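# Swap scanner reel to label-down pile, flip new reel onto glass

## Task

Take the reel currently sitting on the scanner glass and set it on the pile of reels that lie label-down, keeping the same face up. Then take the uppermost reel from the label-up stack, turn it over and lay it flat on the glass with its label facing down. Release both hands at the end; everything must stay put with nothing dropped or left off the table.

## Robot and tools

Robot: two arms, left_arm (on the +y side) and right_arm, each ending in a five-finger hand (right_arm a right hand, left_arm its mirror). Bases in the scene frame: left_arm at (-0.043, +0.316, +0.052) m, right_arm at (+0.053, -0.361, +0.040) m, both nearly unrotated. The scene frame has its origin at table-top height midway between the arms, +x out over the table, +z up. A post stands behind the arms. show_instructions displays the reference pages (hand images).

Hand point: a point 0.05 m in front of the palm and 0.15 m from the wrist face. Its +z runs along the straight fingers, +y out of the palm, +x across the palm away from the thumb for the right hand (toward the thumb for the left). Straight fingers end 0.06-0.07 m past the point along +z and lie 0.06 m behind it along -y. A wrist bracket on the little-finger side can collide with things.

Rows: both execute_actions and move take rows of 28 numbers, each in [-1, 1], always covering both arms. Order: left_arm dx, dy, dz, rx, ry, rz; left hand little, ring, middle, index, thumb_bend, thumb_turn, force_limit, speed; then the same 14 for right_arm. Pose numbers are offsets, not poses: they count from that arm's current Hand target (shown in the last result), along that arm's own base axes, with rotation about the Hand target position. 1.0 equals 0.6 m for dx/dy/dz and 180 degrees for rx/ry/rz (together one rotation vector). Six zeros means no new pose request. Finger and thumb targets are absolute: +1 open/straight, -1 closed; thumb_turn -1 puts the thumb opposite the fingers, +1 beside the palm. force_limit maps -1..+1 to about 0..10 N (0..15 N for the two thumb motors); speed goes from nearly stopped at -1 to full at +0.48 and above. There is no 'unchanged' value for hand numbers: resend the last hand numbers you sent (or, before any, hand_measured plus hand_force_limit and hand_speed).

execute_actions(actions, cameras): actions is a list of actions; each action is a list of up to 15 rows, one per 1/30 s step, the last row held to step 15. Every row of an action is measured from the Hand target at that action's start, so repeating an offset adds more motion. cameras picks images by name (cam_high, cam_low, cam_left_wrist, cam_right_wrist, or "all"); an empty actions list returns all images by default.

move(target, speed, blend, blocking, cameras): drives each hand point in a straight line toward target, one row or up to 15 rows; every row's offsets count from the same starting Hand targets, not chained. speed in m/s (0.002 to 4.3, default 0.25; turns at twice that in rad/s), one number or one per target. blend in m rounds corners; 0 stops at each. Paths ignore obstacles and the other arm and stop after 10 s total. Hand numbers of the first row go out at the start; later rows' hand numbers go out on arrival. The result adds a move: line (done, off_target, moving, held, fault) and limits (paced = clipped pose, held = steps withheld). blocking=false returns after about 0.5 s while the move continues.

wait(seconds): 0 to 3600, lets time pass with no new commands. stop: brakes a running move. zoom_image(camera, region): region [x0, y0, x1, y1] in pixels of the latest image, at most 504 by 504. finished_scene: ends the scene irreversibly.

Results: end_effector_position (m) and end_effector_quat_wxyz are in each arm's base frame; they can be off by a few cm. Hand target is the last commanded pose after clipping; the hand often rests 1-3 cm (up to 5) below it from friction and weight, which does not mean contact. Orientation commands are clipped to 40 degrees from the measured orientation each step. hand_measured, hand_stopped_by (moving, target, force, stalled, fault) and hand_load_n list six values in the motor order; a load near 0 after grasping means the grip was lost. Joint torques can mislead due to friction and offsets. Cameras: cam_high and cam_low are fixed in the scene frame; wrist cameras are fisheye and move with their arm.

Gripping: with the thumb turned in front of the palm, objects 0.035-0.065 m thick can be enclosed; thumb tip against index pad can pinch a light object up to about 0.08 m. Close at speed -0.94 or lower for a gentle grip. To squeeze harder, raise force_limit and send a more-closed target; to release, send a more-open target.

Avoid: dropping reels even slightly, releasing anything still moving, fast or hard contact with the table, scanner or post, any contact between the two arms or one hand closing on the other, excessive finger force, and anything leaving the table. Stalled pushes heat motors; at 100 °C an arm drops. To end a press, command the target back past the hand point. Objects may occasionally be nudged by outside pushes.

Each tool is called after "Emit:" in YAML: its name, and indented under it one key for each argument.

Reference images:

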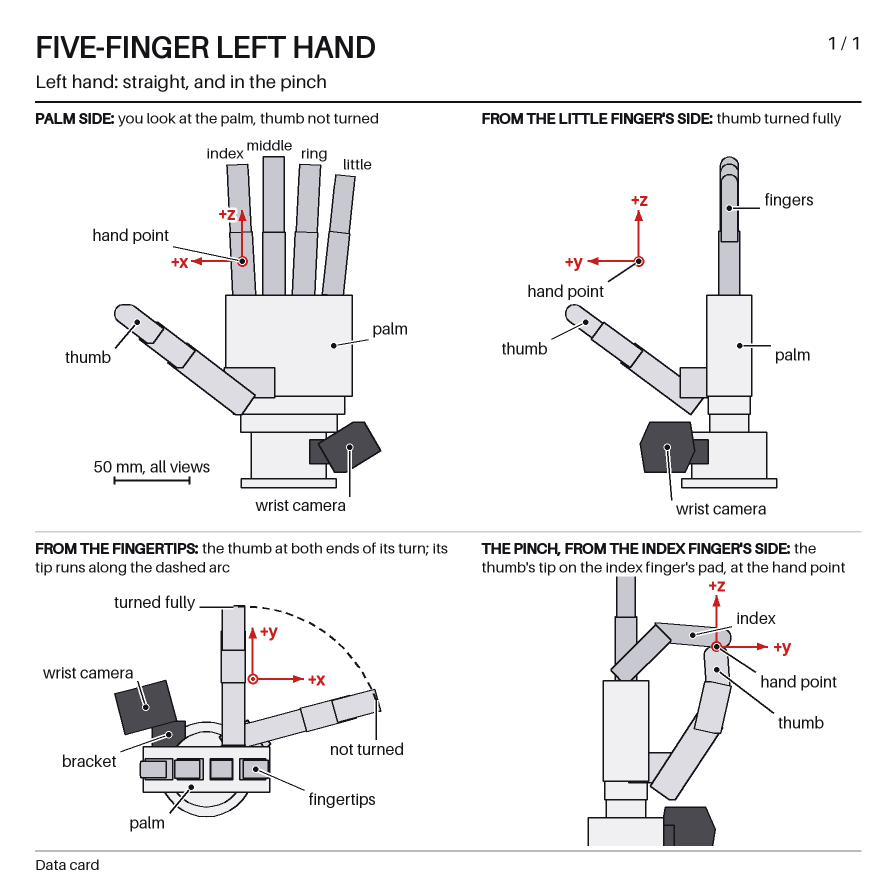

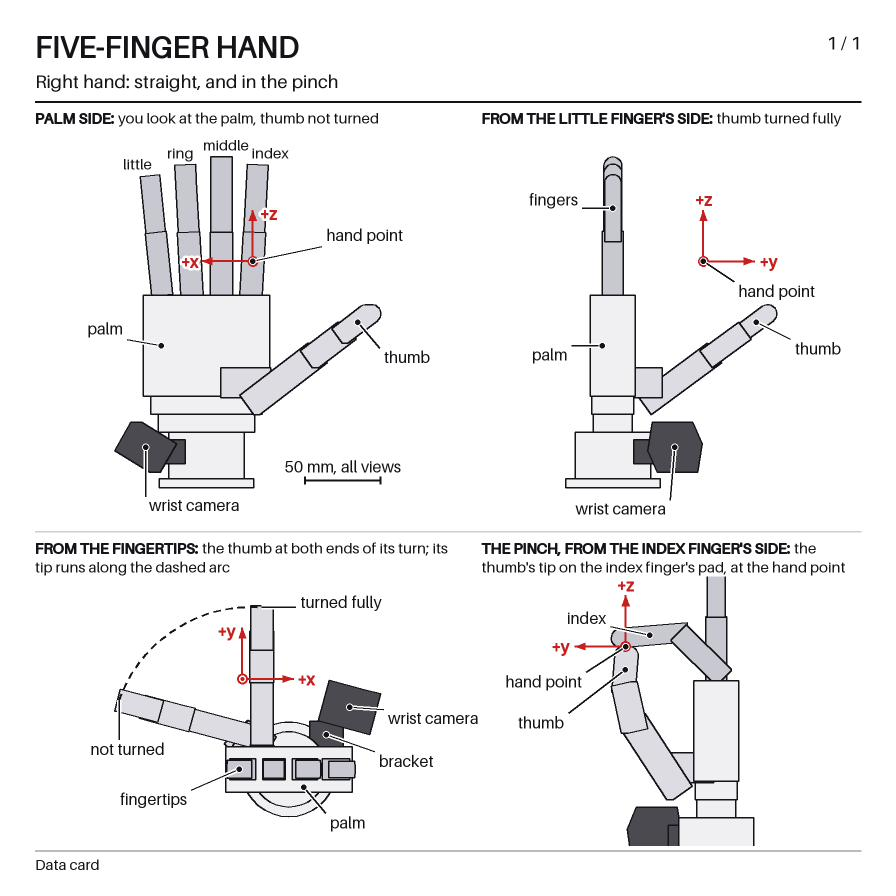

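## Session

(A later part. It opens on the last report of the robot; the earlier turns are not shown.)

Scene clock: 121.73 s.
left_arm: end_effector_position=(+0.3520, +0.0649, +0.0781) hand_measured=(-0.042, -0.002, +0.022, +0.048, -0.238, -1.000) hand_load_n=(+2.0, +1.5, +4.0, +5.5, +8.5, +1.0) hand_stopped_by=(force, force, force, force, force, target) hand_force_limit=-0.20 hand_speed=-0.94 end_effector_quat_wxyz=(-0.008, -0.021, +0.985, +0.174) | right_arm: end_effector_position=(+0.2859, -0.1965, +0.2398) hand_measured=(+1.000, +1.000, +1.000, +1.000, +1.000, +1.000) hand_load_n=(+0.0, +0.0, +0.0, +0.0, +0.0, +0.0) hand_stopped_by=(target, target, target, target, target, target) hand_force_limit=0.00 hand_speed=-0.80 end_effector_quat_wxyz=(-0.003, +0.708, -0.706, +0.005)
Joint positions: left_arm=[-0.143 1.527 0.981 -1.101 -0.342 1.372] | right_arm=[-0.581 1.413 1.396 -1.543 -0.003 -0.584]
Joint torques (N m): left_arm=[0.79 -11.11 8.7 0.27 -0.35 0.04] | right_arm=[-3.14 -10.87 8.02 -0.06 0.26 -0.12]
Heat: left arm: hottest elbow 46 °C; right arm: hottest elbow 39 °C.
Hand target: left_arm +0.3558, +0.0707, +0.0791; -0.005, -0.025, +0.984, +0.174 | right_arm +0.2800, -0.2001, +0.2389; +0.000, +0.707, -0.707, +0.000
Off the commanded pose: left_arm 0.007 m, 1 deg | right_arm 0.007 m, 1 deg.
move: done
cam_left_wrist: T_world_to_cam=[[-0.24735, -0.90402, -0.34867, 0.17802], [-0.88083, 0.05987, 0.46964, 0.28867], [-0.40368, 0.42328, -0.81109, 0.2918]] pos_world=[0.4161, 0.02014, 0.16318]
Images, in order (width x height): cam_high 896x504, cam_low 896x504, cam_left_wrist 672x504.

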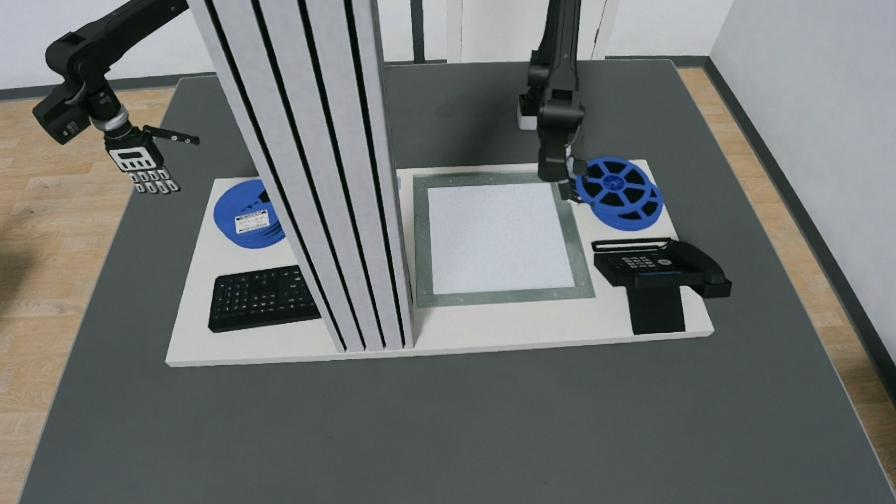

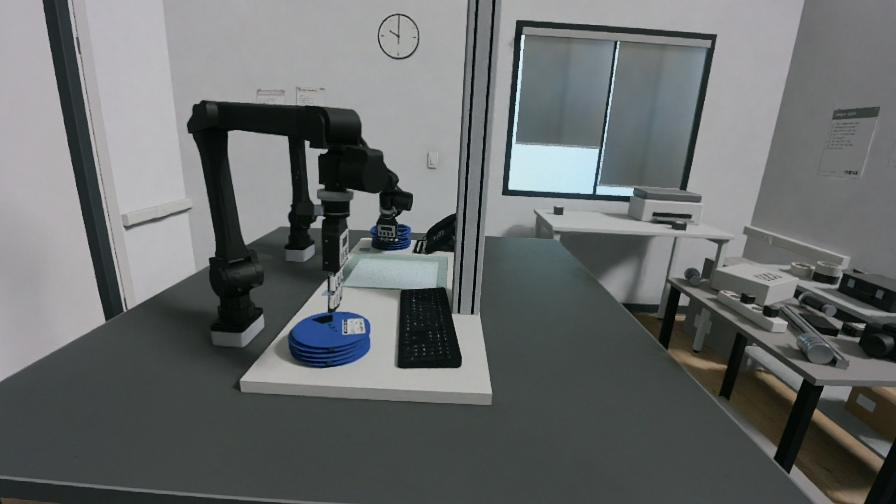

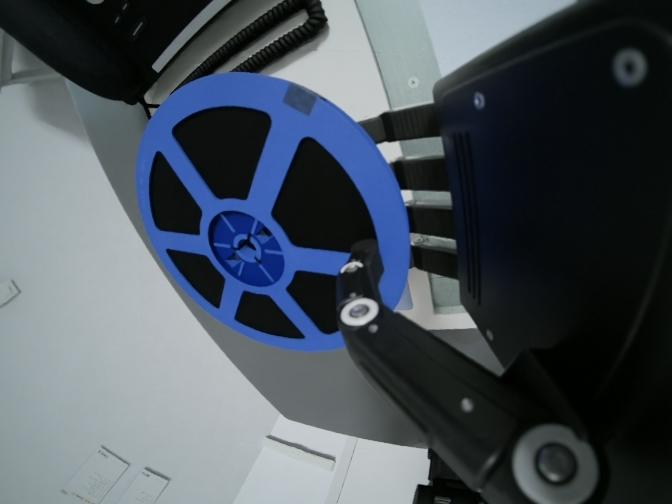

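Emit:
move:
  target: [0,0,-0.045,0,0,0,-0.1,-0.1,-0.1,-0.1,-0.4,-1,-0.2,-0.94,0,0,0,0,0,0,1,1,1,1,1,1,0,-0.8]
  speed: [0.06]

Emit:
move:
  target: [0,0,-0.008,0,0,0,-0.1,-0.1,-0.1,-0.1,-0.4,-1,-0.2,-0.94,0,0,0,0,0,0,1,1,1,1,1,1,0,-0.8]
  speed: [0.03]
  cameras: ["cam_low","cam_left_wrist","cam_high"]

Emit:
zoom_image:
  camera: "cam_low"
  region: [340, 180, 460, 280]

Scene clock: 123.10 s.
left_arm: end_effector_position=(+0.3525, +0.0649, +0.0521) hand_measured=(-0.042, -0.002, +0.022, +0.048, -0.238, -1.000) hand_load_n=(+2.0, +1.5, +4.0, +5.5, +8.5, +1.0) hand_stopped_by=(force, force, force, force, force, target) hand_force_limit=-0.20 hand_speed=-0.94 end_effector_quat_wxyz=(-0.007, -0.021, +0.985, +0.174) | right_arm: end_effector_position=(+0.2859, -0.1965, +0.2398) hand_measured=(+1.000, +1.000, +1.000, +1.000, +1.000, +1.000) hand_load_n=(+0.0, +0.0, +0.0, +0.0, +0.0, +0.0) hand_stopped_by=(target, target, target, target, target, target) hand_force_limit=0.00 hand_speed=-0.80 end_effector_quat_wxyz=(-0.003, +0.708, -0.706, +0.005)
Joint positions: left_arm=[-0.143 1.567 0.948 -1.026 -0.342 1.372] | right_arm=[-0.581 1.413 1.396 -1.543 -0.003 -0.584]
Joint torques (N m): left_arm=[0.85 -11.22 8.17 0.28 -0.35 0.04] | right_arm=[-3.02 -10.7 7.99 0.01 0.26 -0.13]
Heat: left arm: hottest elbow 45 °C; right arm: hottest elbow 39 °C.
Hand target: left_arm +0.3557, +0.0707, +0.0521; -0.005, -0.025, +0.984, +0.174 | right_arm +0.2800, -0.2001, +0.2389; +0.000, +0.707, -0.707, +0.000
Off the commanded pose: left_arm 0.007 m, 1 deg | right_arm 0.007 m, 1 deg.
move: done

Scene clock: 123.67 s.
left_arm: end_effector_position=(+0.3554, +0.0644, +0.0504) hand_measured=(-0.042, -0.002, +0.022, +0.048, -0.238, -1.000) hand_load_n=(+2.0, +2.0, +4.0, +5.5, +8.5, +1.0) hand_stopped_by=(force, force, force, force, force, target) hand_force_limit=-0.20 hand_speed=-0.94 end_effector_quat_wxyz=(-0.002, -0.022, +0.985, +0.173) | right_arm: end_effector_position=(+0.2859, -0.1965, +0.2398) hand_measured=(+1.000, +1.000, +1.000, +1.000, +1.000, +1.000) hand_load_n=(+0.0, +0.0, +0.0, +0.0, +0.0, +0.0) hand_stopped_by=(target, target, target, target, target, target) hand_force_limit=0.00 hand_speed=-0.80 end_effector_quat_wxyz=(-0.003, +0.708, -0.706, +0.005)
Joint positions: left_arm=[-0.143 1.571 0.948 -1.012 -0.342 1.372] | right_arm=[-0.581 1.413 1.396 -1.543 -0.003 -0.584]
Joint torques (N m): left_arm=[0.79 -10.87 7.65 0.32 -0.35 0.04] | right_arm=[-2.96 -10.75 8.06 -0.01 0.27 -0.13]
Heat: left arm: hottest elbow 45 °C; right arm: hottest elbow 39 °C.
Hand target: left_arm +0.3558, +0.0707, +0.0473; -0.005, -0.025, +0.984, +0.174 | right_arm +0.2800, -0.2001, +0.2389; +0.000, +0.707, -0.707, +0.000
Off the commanded pose: left_arm 0.007 m, 0 deg | right_arm 0.007 m, 1 deg.
move: done
cam_left_wrist: T_world_to_cam=[[-0.24288, -0.90466, -0.35013, 0.1672], [-0.88678, 0.06075, 0.45818, 0.30739], [-0.39323, 0.42177, -0.81699, 0.26755]] pos_world=[0.41841, 0.01974, 0.13629]
Images, in order (width x height): cam_high 896x504, cam_low 896x504, cam_left_wrist 672x504.

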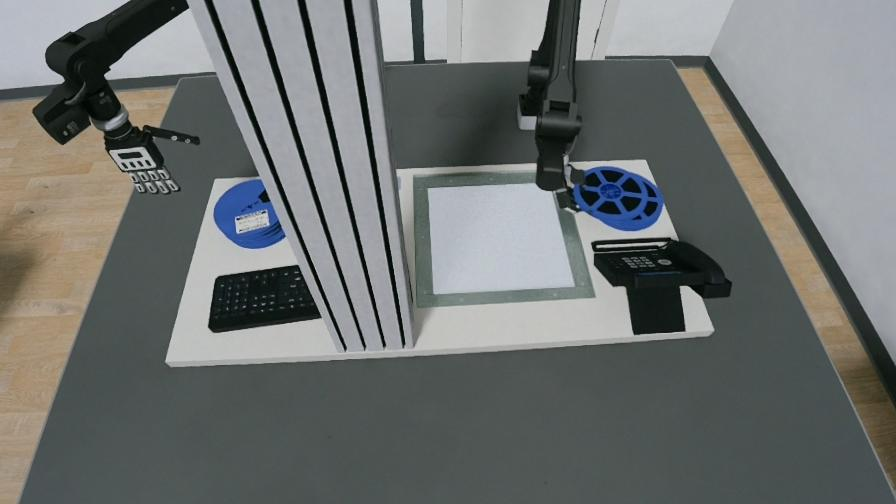

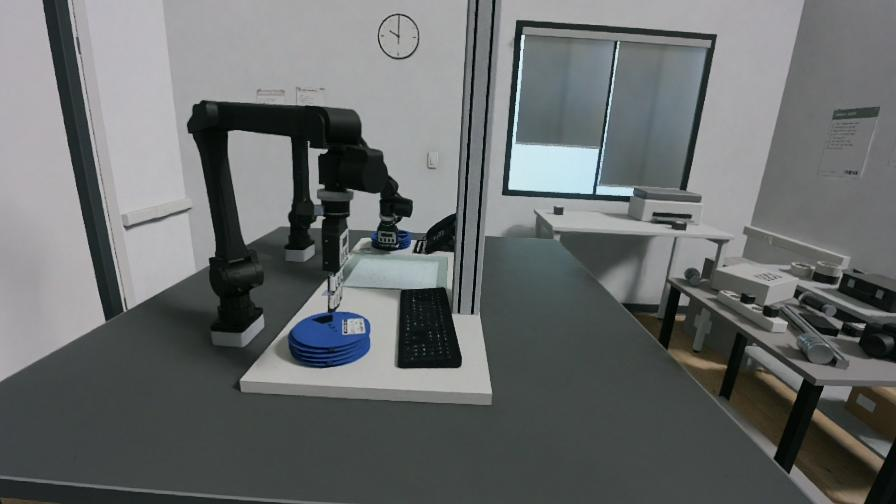

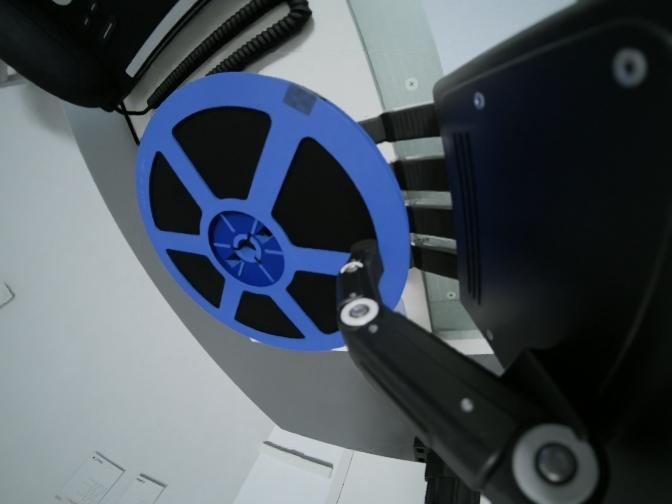

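Scaled by 4.200 from the camera's image (finer frame: 1280x720).

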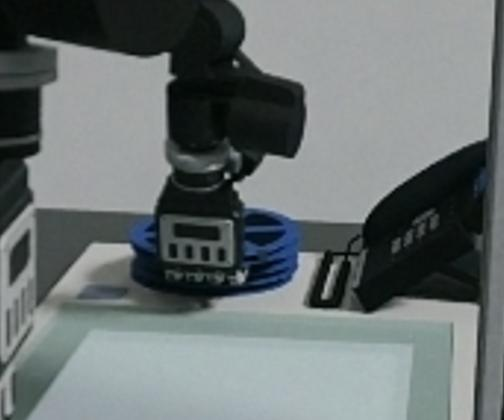

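Emit:
zoom_image:
  camera: "cam_high"
  region: [550, 120, 710, 280]

Scaled by 3.150 from the camera's image (finer frame: 1280x720).

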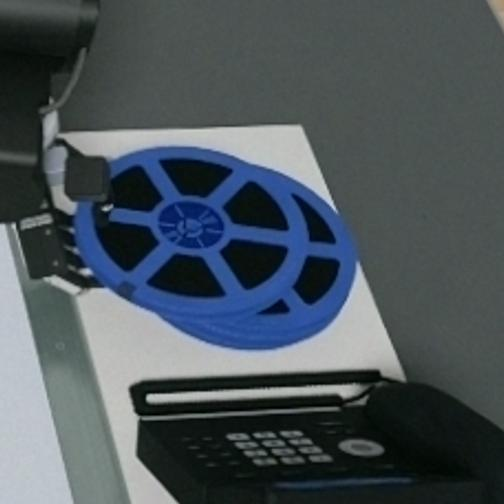

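Emit:
move:
  target: [0,0,-0.008,0,0,0,-0.1,-0.1,-0.1,-0.1,-0.4,-1,-0.2,-0.94,0,0,0,0,0,0,1,1,1,1,1,1,0,-0.8]
  speed: [0.03]

Scene clock: 124.80 s.
left_arm: end_effector_position=(+0.3537, +0.0647, +0.0441) hand_measured=(-0.042, -0.002, +0.022, +0.048, -0.238, -1.000) hand_load_n=(+2.0, +1.5, +4.0, +5.5, +8.5, +1.0) hand_stopped_by=(force, force, force, force, force, target) hand_force_limit=-0.20 hand_speed=-0.94 end_effector_quat_wxyz=(-0.005, -0.021, +0.985, +0.173) | right_arm: end_effector_position=(+0.2859, -0.1965, +0.2398) hand_measured=(+1.000, +1.000, +1.000, +1.000, +1.000, +1.000) hand_load_n=(+0.0, +0.0, -0.5, +0.0, +0.0, +0.0) hand_stopped_by=(target, target, target, target, target, target) hand_force_limit=0.00 hand_speed=-0.80 end_effector_quat_wxyz=(-0.003, +0.708, -0.706, +0.005)
Joint positions: left_arm=[-0.143 1.58 0.939 -0.998 -0.342 1.373] | right_arm=[-0.581 1.413 1.396 -1.543 -0.003 -0.584]
Joint torques (N m): left_arm=[0.85 -11.05 7.88 0.03 -0.35 0.04] | right_arm=[-3.02 -10.7 8.03 -0.05 0.25 -0.11]
Heat: left arm: hottest elbow 45 °C; right arm: hottest elbow 39 °C.
Hand target: left_arm +0.3558, +0.0707, +0.0424; -0.005, -0.025, +0.984, +0.174 | right_arm +0.2800, -0.2001, +0.2389; +0.000, +0.707, -0.707, +0.000
Off the commanded pose: left_arm 0.007 m, 0 deg | right_arm 0.007 m, 1 deg.
move: done

Emit:
move:
  target: [0,0,-0.007,0,0,0,-0.1,-0.1,-0.1,-0.1,-0.4,-1,-0.2,-0.94,0,0,0,0,0,0,1,1,1,1,1,1,0,-0.8]
  speed: [0.03]

Emit:
move:
  target: [0,0,-0.007,0,0,0,-0.1,-0.1,-0.1,-0.1,-0.4,-1,-0.2,-0.94,0,0,0,0,0,0,1,1,1,1,1,1,0,-0.8]
  speed: [0.03]
  cameras: ["cam_low","cam_left_wrist","cam_high"]

Emit:
zoom_image:
  camera: "cam_high"
  region: [550, 120, 710, 280]

Emit:
zoom_image:
  camera: "cam_low"
  region: [350, 210, 430, 270]

Scene clock: 125.70 s.
left_arm: end_effector_position=(+0.3537, +0.0647, +0.0402) hand_measured=(-0.042, -0.002, +0.022, +0.048, -0.238, -1.000) hand_load_n=(+2.0, +1.5, +4.0, +5.5, +8.5, +1.0) hand_stopped_by=(force, force, force, force, force, target) hand_force_limit=-0.20 hand_speed=-0.94 end_effector_quat_wxyz=(-0.005, -0.021, +0.985, +0.173) | right_arm: end_effector_position=(+0.2859, -0.1965, +0.2398) hand_measured=(+1.000, +1.000, +1.000, +1.000, +1.000, +1.000) hand_load_n=(+0.0, +0.0, +0.0, +0.0, +0.0, +0.0) hand_stopped_by=(target, target, target, target, target, target) hand_force_limit=0.00 hand_speed=-0.80 end_effector_quat_wxyz=(-0.003, +0.708, -0.706, +0.005)
Joint positions: left_arm=[-0.143 1.587 0.934 -0.987 -0.342 1.373] | right_arm=[-0.581 1.413 1.396 -1.543 -0.003 -0.584]
Joint torques (N m): left_arm=[0.79 -10.99 7.8 0.32 -0.35 0.05] | right_arm=[-3.14 -10.87 7.99 0.02 0.26 -0.12]
Heat: left arm: hottest elbow 45 °C; right arm: hottest elbow 39 °C.
Hand target: left_arm +0.3558, +0.0707, +0.0383; -0.005, -0.025, +0.984, +0.174 | right_arm +0.2800, -0.2001, +0.2389; +0.000, +0.707, -0.707, +0.000
Off the commanded pose: left_arm 0.007 m, 0 deg | right_arm 0.007 m, 1 deg.
move: done

Scene clock: 126.27 s.
left_arm: end_effector_position=(+0.3541, +0.0646, +0.0364) hand_measured=(-0.042, -0.002, +0.022, +0.048, -0.238, -1.000) hand_load_n=(+2.5, +1.5, +3.5, +5.5, +8.5, +1.0) hand_stopped_by=(force, force, force, force, force, target) hand_force_limit=-0.20 hand_speed=-0.94 end_effector_quat_wxyz=(-0.004, -0.021, +0.985, +0.173) | right_arm: end_effector_position=(+0.2859, -0.1965, +0.2398) hand_measured=(+1.000, +1.000, +1.000, +1.000, +1.000, +1.000) hand_load_n=(+0.0, +0.0, +0.0, +0.0, +0.0, +0.0) hand_stopped_by=(target, target, target, target, target, target) hand_force_limit=0.00 hand_speed=-0.80 end_effector_quat_wxyz=(-0.003, +0.708, -0.706, +0.005)
Joint positions: left_arm=[-0.143 1.594 0.93 -0.974 -0.342 1.373] | right_arm=[-0.581 1.413 1.396 -1.543 -0.003 -0.584]
Joint torques (N m): left_arm=[0.85 -10.99 7.68 0.32 -0.34 0.04] | right_arm=[-3.08 -10.7 8.03 -0.05 0.25 -0.11]
Heat: left arm: hottest elbow 45 °C; right arm: hottest elbow 39 °C.
Hand target: left_arm +0.3557, +0.0707, +0.0341; -0.005, -0.025, +0.984, +0.174 | right_arm +0.2800, -0.2001, +0.2389; +0.000, +0.707, -0.707, +0.000
Off the commanded pose: left_arm 0.007 m, 0 deg | right_arm 0.007 m, 1 deg.
move: done
cam_left_wrist: T_world_to_cam=[[-0.2448, -0.90431, -0.3497, 0.1629], [-0.88504, 0.06113, 0.46148, 0.31186], [-0.39594, 0.42247, -0.81532, 0.25639]] pos_world=[0.41741, 0.01994, 0.12209]
Images, in order (width x height): cam_high 896x504, cam_low 896x504, cam_left_wrist 672x504.

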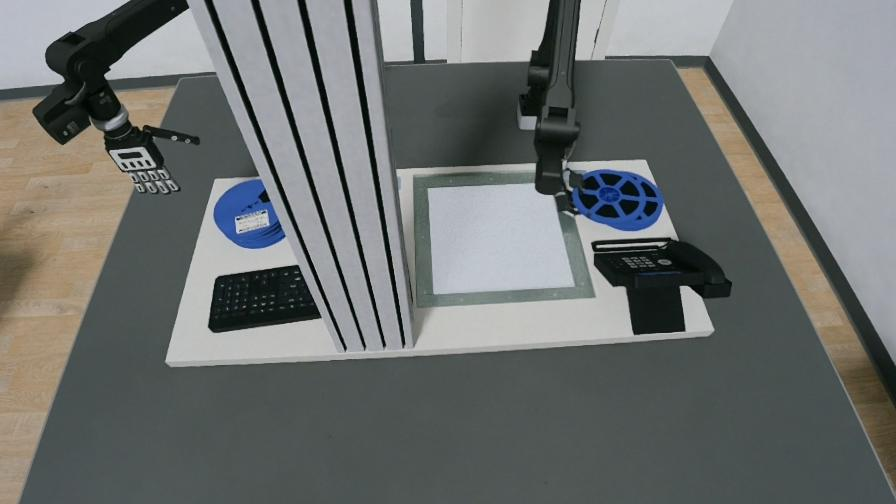

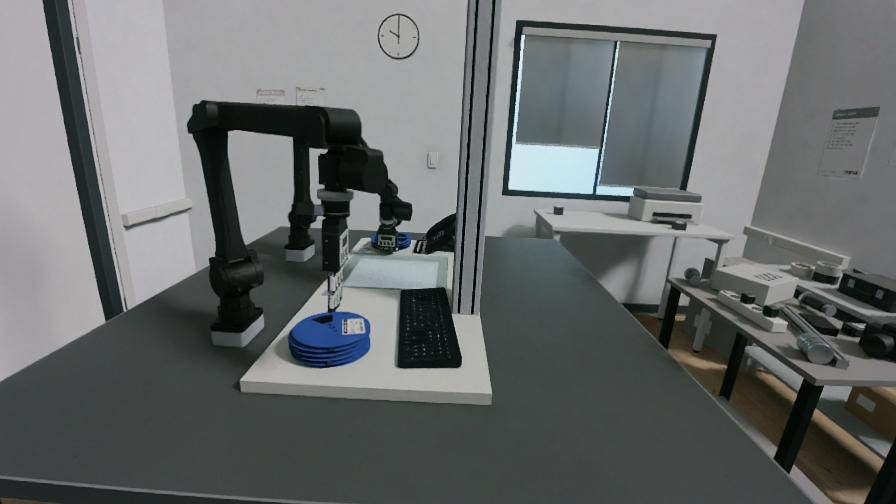

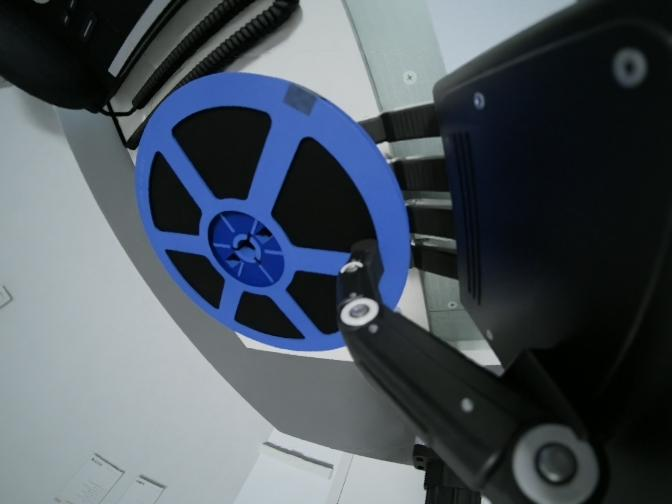

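Scaled by 3.150 from the camera's image (finer frame: 1280x720).

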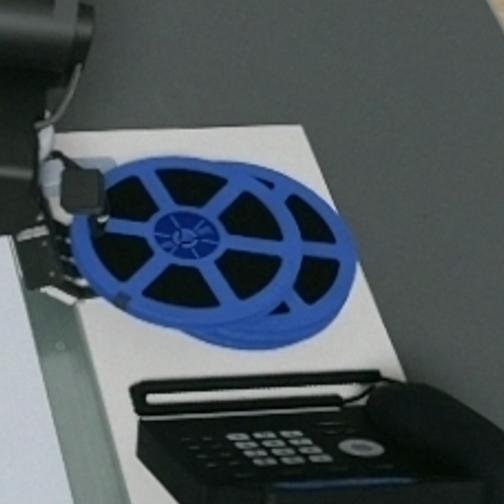

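Scaled by 6.300 from the camera's image (finer frame: 1280x720).

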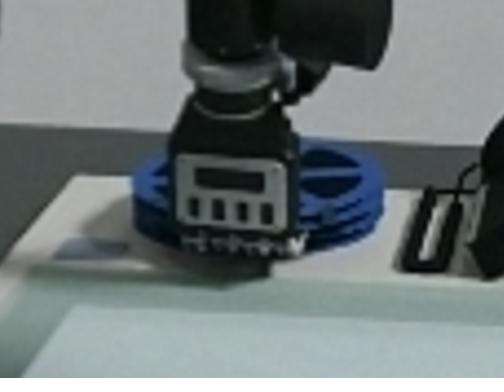

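Emit:
move:
  target: [0,0,-0.006,0,0,0,-0.1,-0.1,-0.1,-0.1,-0.4,-1,-0.2,-0.94,0,0,0,0,0,0,1,1,1,1,1,1,0,-0.8]
  speed: [0.03]

Emit:
move:
  target: [0,0,-0.006,0,0,0,-0.1,-0.1,-0.1,-0.1,-0.4,-1,-0.2,-0.94,0,0,0,0,0,0,1,1,1,1,1,1,0,-0.8]
  speed: [0.03]

Scene clock: 127.13 s.
left_arm: end_effector_position=(+0.3541, +0.0647, +0.0357) hand_measured=(-0.042, -0.002, +0.022, +0.048, -0.238, -1.000) hand_load_n=(+2.5, +1.5, +3.0, +4.5, +8.5, +1.0) hand_stopped_by=(force, force, force, force, force, target) hand_force_limit=-0.20 hand_speed=-0.94 end_effector_quat_wxyz=(-0.003, -0.021, +0.985, +0.173) | right_arm: end_effector_position=(+0.2859, -0.1965, +0.2398) hand_measured=(+1.000, +1.000, +1.000, +1.000, +1.000, +1.000) hand_load_n=(+0.0, +0.0, +0.0, +0.0, -0.5, +0.0) hand_stopped_by=(target, target, target, target, target, target) hand_force_limit=0.00 hand_speed=-0.80 end_effector_quat_wxyz=(-0.003, +0.708, -0.706, +0.005)
Joint positions: left_arm=[-0.143 1.594 0.929 -0.971 -0.342 1.373] | right_arm=[-0.581 1.413 1.396 -1.543 -0.003 -0.584]
Joint torques (N m): left_arm=[0.79 -10.52 7.43 0.58 -0.34 0.04] | right_arm=[-2.96 -10.75 8.03 -0.05 0.27 -0.12]
Heat: left arm: hottest elbow 45 °C; right arm: hottest elbow 39 °C.
Hand target: left_arm +0.3556, +0.0707, +0.0303; -0.005, -0.025, +0.984, +0.174 | right_arm +0.2800, -0.2001, +0.2389; +0.000, +0.707, -0.707, +0.000
Off the commanded pose: left_arm 0.008 m, 0 deg | right_arm 0.007 m, 1 deg.
move: done

Scene clock: 127.63 s.
left_arm: end_effector_position=(+0.3541, +0.0648, +0.0353) hand_measured=(-0.042, -0.002, +0.022, +0.048, -0.238, -1.000) hand_load_n=(+2.5, +0.5, +2.0, +4.5, +8.0, +1.0) hand_stopped_by=(force, force, force, force, force, target) hand_force_limit=-0.20 hand_speed=-0.94 end_effector_quat_wxyz=(-0.002, -0.021, +0.985, +0.173) | right_arm: end_effector_position=(+0.2859, -0.1965, +0.2398) hand_measured=(+1.000, +1.000, +1.000, +1.000, +1.000, +1.000) hand_load_n=(+0.0, +0.0, -0.5, +0.0, +0.0, +0.0) hand_stopped_by=(target, target, target, target, target, target) hand_force_limit=0.00 hand_speed=-0.80 end_effector_quat_wxyz=(-0.003, +0.708, -0.706, +0.005)
Joint positions: left_arm=[-0.143 1.594 0.927 -0.968 -0.342 1.373] | right_arm=[-0.581 1.413 1.396 -1.543 -0.003 -0.584]
Joint torques (N m): left_arm=[0.79 -10.11 7.21 0.84 -0.32 0.04] | right_arm=[-2.9 -10.64 8.03 -0.03 0.26 -0.13]
Heat: left arm: hottest elbow 45 °C; right arm: hottest elbow 39 °C.
Hand target: left_arm +0.3557, +0.0708, +0.0268; -0.005, -0.025, +0.984, +0.174 | right_arm +0.2800, -0.2001, +0.2389; +0.000, +0.707, -0.707, +0.000
Off the commanded pose: left_arm 0.011 m, 1 deg | right_arm 0.007 m, 1 deg.
move: off_target (left_arm)

Emit:
move:
  target:
    - [0,0,0.004,0,0,0,-0.1,-0.1,-0.1,-0.1,-0.4,-1,-0.2,-0.94,0,0,0,0,0,0,1,1,1,1,1,1,0,-0.8]
    - [0,0,0.004,0,0,0,-0.1,-0.1,-0.1,-0.1,0.2,-1,-0.2,-0.7,0,0,0,0,0,0,1,1,1,1,1,1,0,-0.8]
  speed: [0.03,0.03]
  cameras: ["cam_left_wrist"]

Scene clock: 143.17 s.
left_arm: end_effector_position=(+0.3553, +0.0646, +0.0337) hand_measured=(-0.042, -0.002, +0.020, +0.048, +0.200, -1.000) hand_load_n=(+0.0, +0.5, +0.0, +0.0, +0.0, +0.0) hand_stopped_by=(force, force, force, force, target, target) hand_force_limit=-0.20 hand_speed=-0.70 end_effector_quat_wxyz=(-0.001, -0.022, +0.985, +0.173) | right_arm: end_effector_position=(+0.2859, -0.1965, +0.2398) hand_measured=(+1.000, +1.000, +1.000, +1.000, +1.000, +1.000) hand_load_n=(+0.0, +0.0, +0.0, +0.0, +0.0, +0.0) hand_stopped_by=(target, target, target, target, target, target) hand_force_limit=0.00 hand_speed=-0.80 end_effector_quat_wxyz=(-0.003, +0.708, -0.706, +0.005)
Joint positions: left_arm=[-0.143 1.598 0.927 -0.962 -0.342 1.373] | right_arm=[-0.581 1.413 1.396 -1.543 -0.003 -0.584]
Joint torques (N m): left_arm=[0.79 -10.7 7.45 0.38 -0.32 0.04] | right_arm=[-2.96 -10.87 8.02 -0.02 0.26 -0.11]
Heat: left arm: hottest elbow 43 °C; right arm: hottest elbow 40 °C.
Hand target: left_arm +0.3557, +0.0708, +0.0292; -0.005, -0.025, +0.984, +0.174 | right_arm +0.2800, -0.2001, +0.2389; +0.000, +0.707, -0.707, +0.000
Off the commanded pose: left_arm 0.008 m, 1 deg | right_arm 0.007 m, 1 deg.
move: done
cam_left_wrist: T_world_to_cam=[[-0.24293, -0.90431, -0.351, 0.1615], [-0.88753, 0.06117, 0.45668, 0.31512], [-0.39151, 0.42246, -0.81746, 0.25312]] pos_world=[0.41801, 0.01984, 0.11969]

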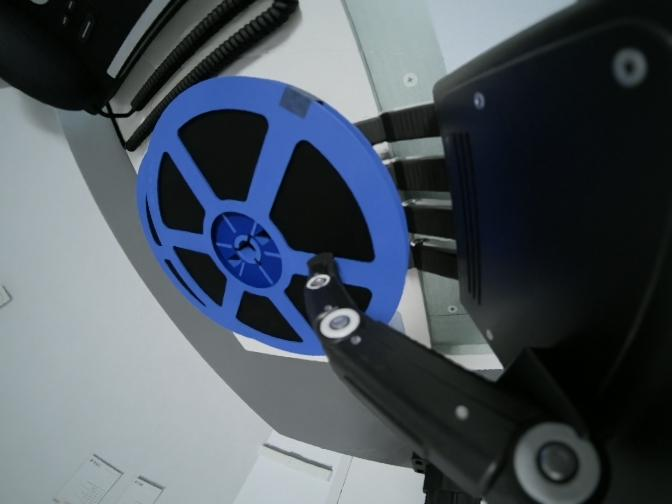

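Emit:
move:
  target:
    - [0,0,0.0,0,0,0,0.22,0.22,0.22,0.22,1,-1,-0.2,-0.5,0,0,0,0,0,0,1,1,1,1,1,1,0,-0.8]
    - [0,-0.14,0.0,0,0,0,0.22,0.22,0.22,0.22,1,-1,-0.2,-0.5,0,0,0,0,0,0,1,1,1,1,1,1,0,-0.8]
  speed: [0.03,0.06]
  cameras: ["cam_left_wrist","cam_high"]

Scene clock: 146.83 s.
left_arm: end_effector_position=(+0.3443, -0.0028, +0.0272) hand_measured=(+0.220, +0.220, +0.220, +0.220, +1.000, -1.000) hand_load_n=(-0.5, +0.0, +0.0, +0.0, +0.0, +0.0) hand_stopped_by=(target, target, target, target, target, target) hand_force_limit=-0.20 hand_speed=-0.50 end_effector_quat_wxyz=(-0.011, -0.026, +0.984, +0.178) | right_arm: end_effector_position=(+0.2859, -0.1965, +0.2398) hand_measured=(+1.000, +1.000, +1.000, +1.000, +1.000, +1.000) hand_load_n=(-0.5, +0.0, +0.0, +0.0, +0.0, +0.0) hand_stopped_by=(target, target, target, target, target, target) hand_force_limit=0.00 hand_speed=-0.80 end_effector_quat_wxyz=(-0.003, +0.708, -0.706, +0.005)
Joint positions: left_arm=[-0.314 1.649 0.963 -1.03 -0.329 1.179] | right_arm=[-0.581 1.413 1.396 -1.543 -0.003 -0.584]
Joint torques (N m): left_arm=[-1.55 -10.93 10.35 -0.4 -0.05 -0.17] | right_arm=[-2.96 -10.81 8.06 -0.05 0.27 -0.12]
Heat: left arm: hottest elbow 43 °C; right arm: hottest elbow 40 °C.
Hand target: left_arm +0.3557, -0.0133, +0.0293; -0.005, -0.025, +0.984, +0.174 | right_arm +0.2800, -0.2001, +0.2389; +0.000, +0.707, -0.707, +0.000
Off the commanded pose: left_arm 0.016 m, 1 deg | right_arm 0.007 m, 1 deg.
move: off_target (left_arm)
cam_left_wrist: T_world_to_cam=[[-0.2383, -0.9037, -0.35574, 0.09416], [-0.87994, 0.04589, 0.47286, 0.30936], [-0.411, 0.42571, -0.80613, 0.27845]] pos_world=[0.4091, -0.04764, 0.11167]
Images, in order (width x height): cam_high 896x504, cam_left_wrist 672x504.

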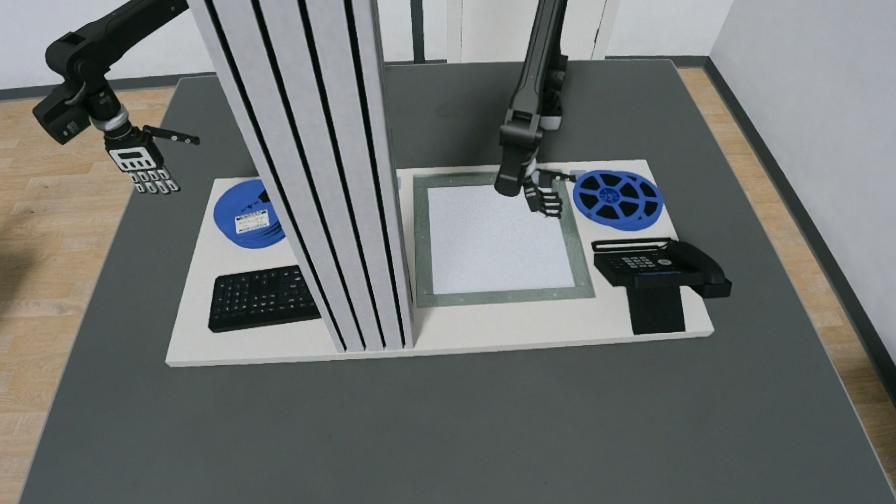

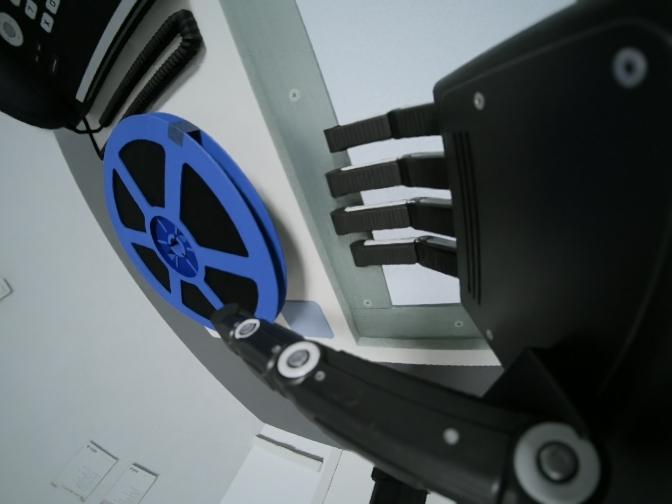

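Emit:
zoom_image:
  camera: "cam_high"
  region: [550, 120, 710, 280]

Emit:
zoom_image:
  camera: "cam_left_wrist"
  region: [80, 90, 320, 350]

Scaled by 3.150 from the camera's image (finer frame: 1280x720).

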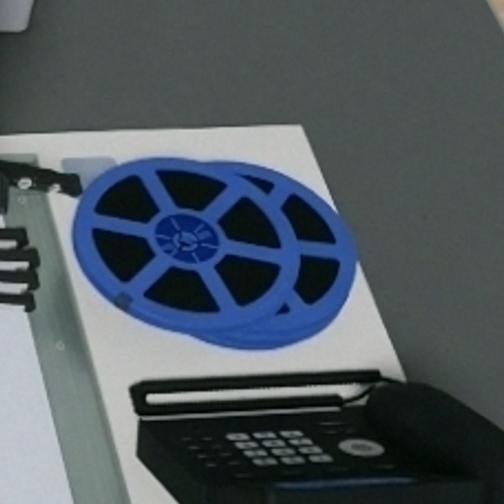

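Scaled by 1.938 from the camera's image (finer frame: 960x720).

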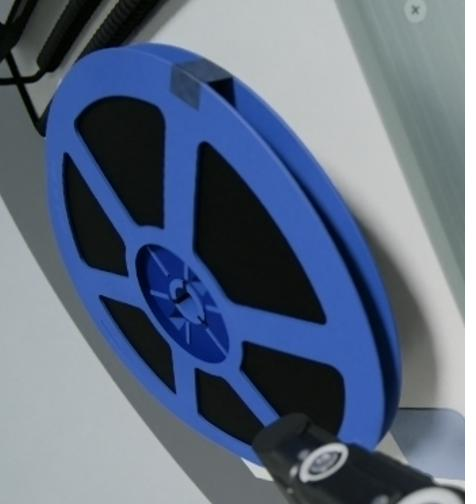

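Emit:
move:
  target:
    - [0,0,0.17,-0.05,-0.006,0.017,0.22,0.22,0.22,0.22,1,-1,-0.2,-0.5,0,0,0,0,0,0,1,1,1,1,1,1,0,-0.8]
    - [0.0285,0.095,0.17,-0.1122,-0.0121,0.0339,1,1,1,1,1,-1,-0.2,-0.2,0,0,0,0,0,0,1,1,1,1,1,1,0,-0.8]
  speed: [0.12,0.12]
  blend: [0.03,0]
  cameras: ["cam_left_wrist","cam_high","cam_low"]

Scene clock: 151.47 s.
left_arm: end_effector_position=(+0.3552, +0.0409, +0.1131) hand_measured=(+1.000, +1.000, +1.000, +1.000, +1.000, -1.000) hand_load_n=(+0.0, +0.0, +0.0, +0.0, +0.0, +0.0) hand_stopped_by=(target, target, target, target, target, target) hand_force_limit=-0.20 hand_speed=-0.20 end_effector_quat_wxyz=(-0.027, -0.079, +0.996, +0.003) | right_arm: end_effector_position=(+0.2859, -0.1965, +0.2398) hand_measured=(+1.000, +1.000, +1.000, +1.000, +1.000, +1.000) hand_load_n=(+0.0, +0.0, +0.0, +0.0, +0.0, +0.0) hand_stopped_by=(target, target, target, target, target, target) hand_force_limit=0.00 hand_speed=-0.80 end_effector_quat_wxyz=(-0.003, +0.708, -0.706, +0.005)
Joint positions: left_arm=[-0.033 1.474 1.112 -1.264 0.001 1.38] | right_arm=[-0.581 1.413 1.396 -1.543 -0.003 -0.584]
Joint torques (N m): left_arm=[0.32 -12.34 13.05 -0.02 0.1 0.05] | right_arm=[-2.96 -10.81 8.02 0.01 0.26 -0.12]
Heat: left arm: hottest elbow 44 °C; right arm: hottest elbow 40 °C.
Hand target: left_arm +0.3728, +0.0437, +0.1312; +0.000, -0.079, +0.997, -0.002 | right_arm +0.2800, -0.2001, +0.2389; +0.000, +0.707, -0.707, +0.000
Off the commanded pose: left_arm 0.025 m, 3 deg | right_arm 0.007 m, 1 deg.
move: off_target (left_arm); target 2's new numbers were sent with left_arm's hand 0.025 m and 3 deg from that target
cam_left_wrist: T_world_to_cam=[[-0.13022, -0.99132, -0.01807, 0.09385], [-0.88676, 0.10829, 0.44937, 0.27889], [-0.44351, 0.07454, -0.89316, 0.36925]] pos_world=[0.4233, 0.03531, 0.20618]
Images, in order (width x height): cam_high 896x504, cam_low 896x504, cam_left_wrist 672x504.

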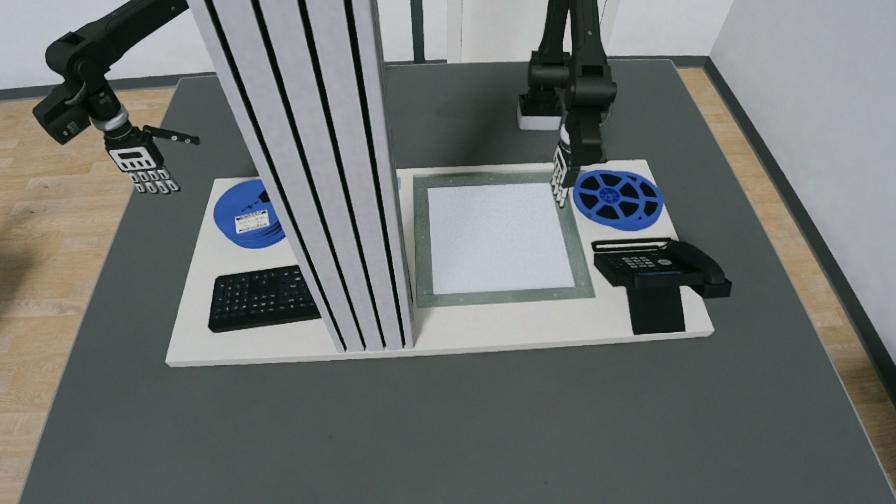

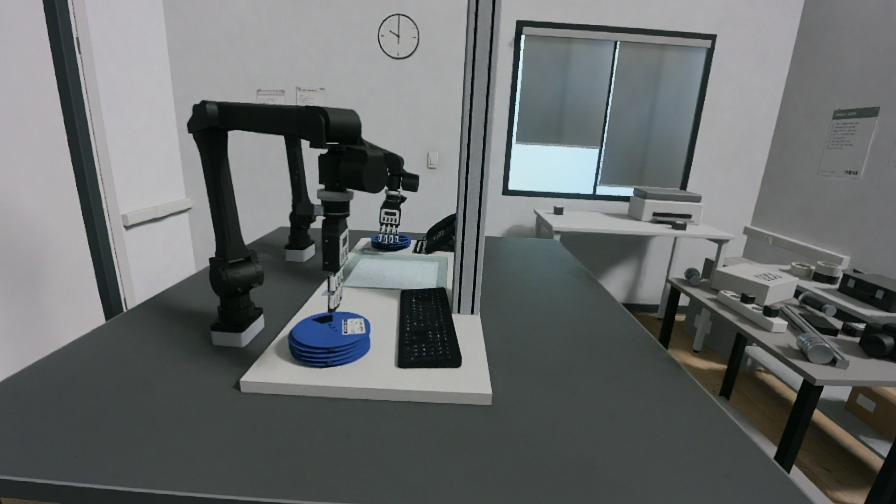

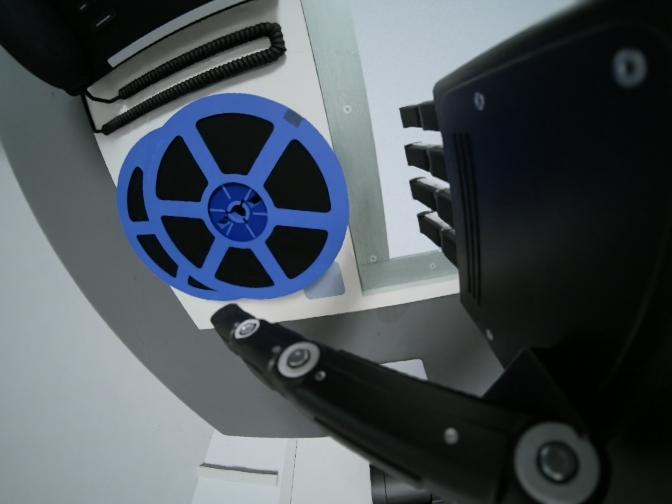

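Emit:
move:
  target: [0.009,0.02,-0.02,0,0,0,1,1,1,1,1,-1,-0.2,-0.2,0,0,0,0,0,0,1,1,1,1,1,1,0,-0.8]
  speed: [0.06]

Scene clock: 153.10 s.
left_arm: end_effector_position=(+0.3607, +0.0512, +0.1120) hand_measured=(+1.000, +1.000, +1.000, +1.000, +1.000, -1.000) hand_load_n=(+0.0, +0.0, +0.0, +0.0, +0.0, +0.0) hand_stopped_by=(target, target, target, target, target, target) hand_force_limit=-0.20 hand_speed=-0.20 end_effector_quat_wxyz=(-0.018, -0.078, +0.997, +0.001) | right_arm: end_effector_position=(+0.2859, -0.1965, +0.2398) hand_measured=(+1.000, +1.000, +1.000, +1.000, +1.000, +1.000) hand_load_n=(+0.0, +0.0, +0.0, +0.0, +0.0, +0.0) hand_stopped_by=(target, target, target, target, target, target) hand_force_limit=0.00 hand_speed=-0.80 end_effector_quat_wxyz=(-0.003, +0.708, -0.706, +0.005)
Joint positions: left_arm=[-0.007 1.474 1.112 -1.244 0.001 1.408] | right_arm=[-0.581 1.413 1.396 -1.543 -0.003 -0.584]
Joint torques (N m): left_arm=[0.56 -10.64 12.48 0.43 0.09 0.05] | right_arm=[-3.02 -10.7 8.03 -0.01 0.26 -0.11]
Heat: left arm: hottest elbow 44 °C; right arm: hottest elbow 40 °C.
Hand target: left_arm +0.3781, +0.0557, +0.1192; +0.000, -0.079, +0.997, -0.002 | right_arm +0.2800, -0.2001, +0.2389; +0.000, +0.707, -0.707, +0.000
Off the commanded pose: left_arm 0.019 m, 2 deg | right_arm 0.007 m, 1 deg.
move: off_target (left_arm)

Emit:
move:
  target: [0.0,0.0,-0.02,0,0,0,1,1,1,1,1,-1,-0.2,-0.2,0,0,0,0,0,0,1,1,1,1,1,1,0,-0.8]
  speed: [0.06]
  cameras: ["cam_low","cam_left_wrist"]

Emit:
zoom_image:
  camera: "cam_low"
  region: [350, 190, 430, 270]

Scene clock: 153.97 s.
left_arm: end_effector_position=(+0.3691, +0.0511, +0.1067) hand_measured=(+1.000, +1.000, +1.000, +1.000, +1.000, -1.000) hand_load_n=(+0.0, +0.0, +0.5, +0.0, +0.0, +0.0) hand_stopped_by=(target, target, target, target, target, target) hand_force_limit=-0.20 hand_speed=-0.20 end_effector_quat_wxyz=(-0.007, -0.077, +0.997, +0.000) | right_arm: end_effector_position=(+0.2859, -0.1965, +0.2398) hand_measured=(+1.000, +1.000, +1.000, +1.000, +1.000, +1.000) hand_load_n=(+0.0, +0.0, +0.0, +0.0, +0.0, +0.0) hand_stopped_by=(target, target, target, target, target, target) hand_force_limit=0.00 hand_speed=-0.80 end_effector_quat_wxyz=(-0.003, +0.708, -0.706, +0.005)
Joint positions: left_arm=[-0.007 1.485 1.112 -1.212 0.001 1.409] | right_arm=[-0.581 1.413 1.396 -1.543 -0.003 -0.584]
Joint torques (N m): left_arm=[0.56 -10.7 10.58 0.44 0.1 0.05] | right_arm=[-3.08 -10.7 8.05 -0.02 0.26 -0.11]
Heat: left arm: hottest elbow 44 °C; right arm: hottest elbow 40 °C.
Hand target: left_arm +0.3781, +0.0557, +0.1072; +0.000, -0.079, +0.997, -0.002 | right_arm +0.2800, -0.2001, +0.2389; +0.000, +0.707, -0.707, +0.000
Off the commanded pose: left_arm 0.010 m, 1 deg | right_arm 0.007 m, 1 deg.
move: done
cam_left_wrist: T_world_to_cam=[[-0.13234, -0.99098, -0.02124, 0.10676], [-0.90403, 0.11189, 0.41258, 0.30318], [-0.40647, 0.07381, -0.91068, 0.35725]] pos_world=[0.43343, 0.04551, 0.20252]

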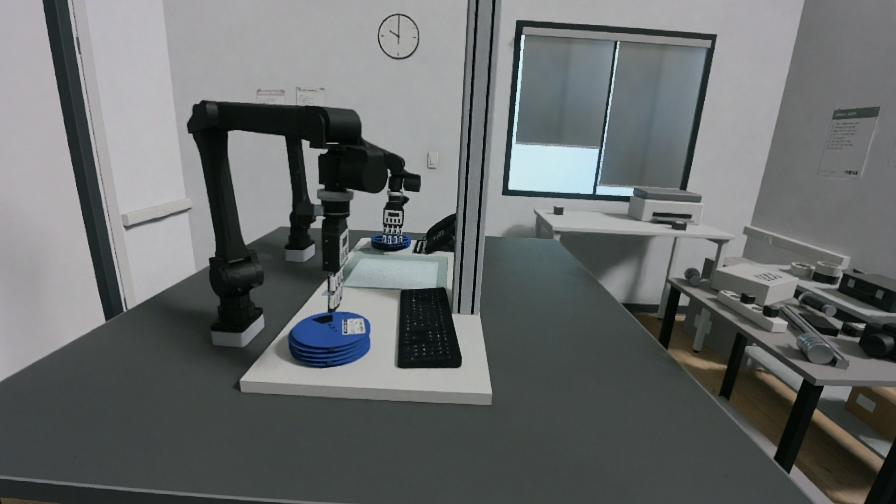

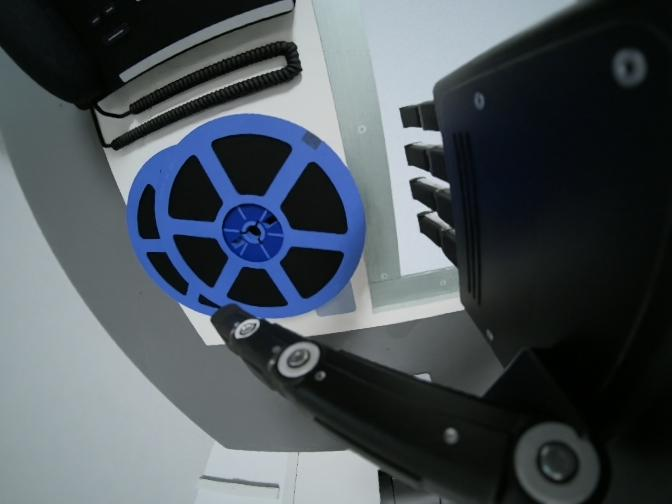

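Scaled by 6.300 from the camera's image (finer frame: 1280x720).

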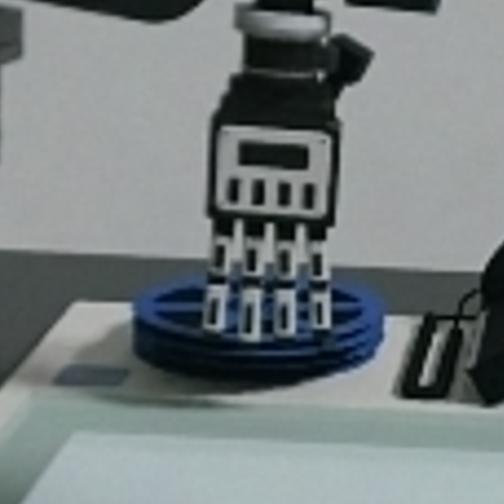

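Emit:
zoom_image:
  camera: "cam_low"
  region: [365, 220, 415, 260]

Scaled by 10.080 from the camera's image (finer frame: 1280x720).

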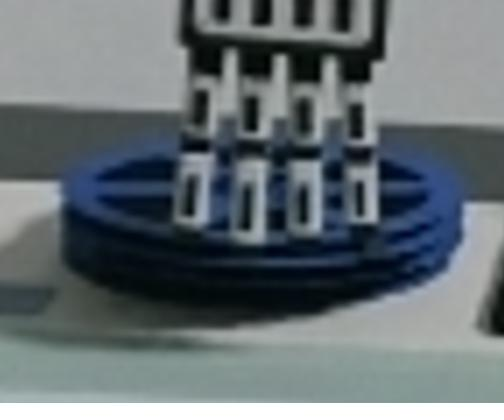

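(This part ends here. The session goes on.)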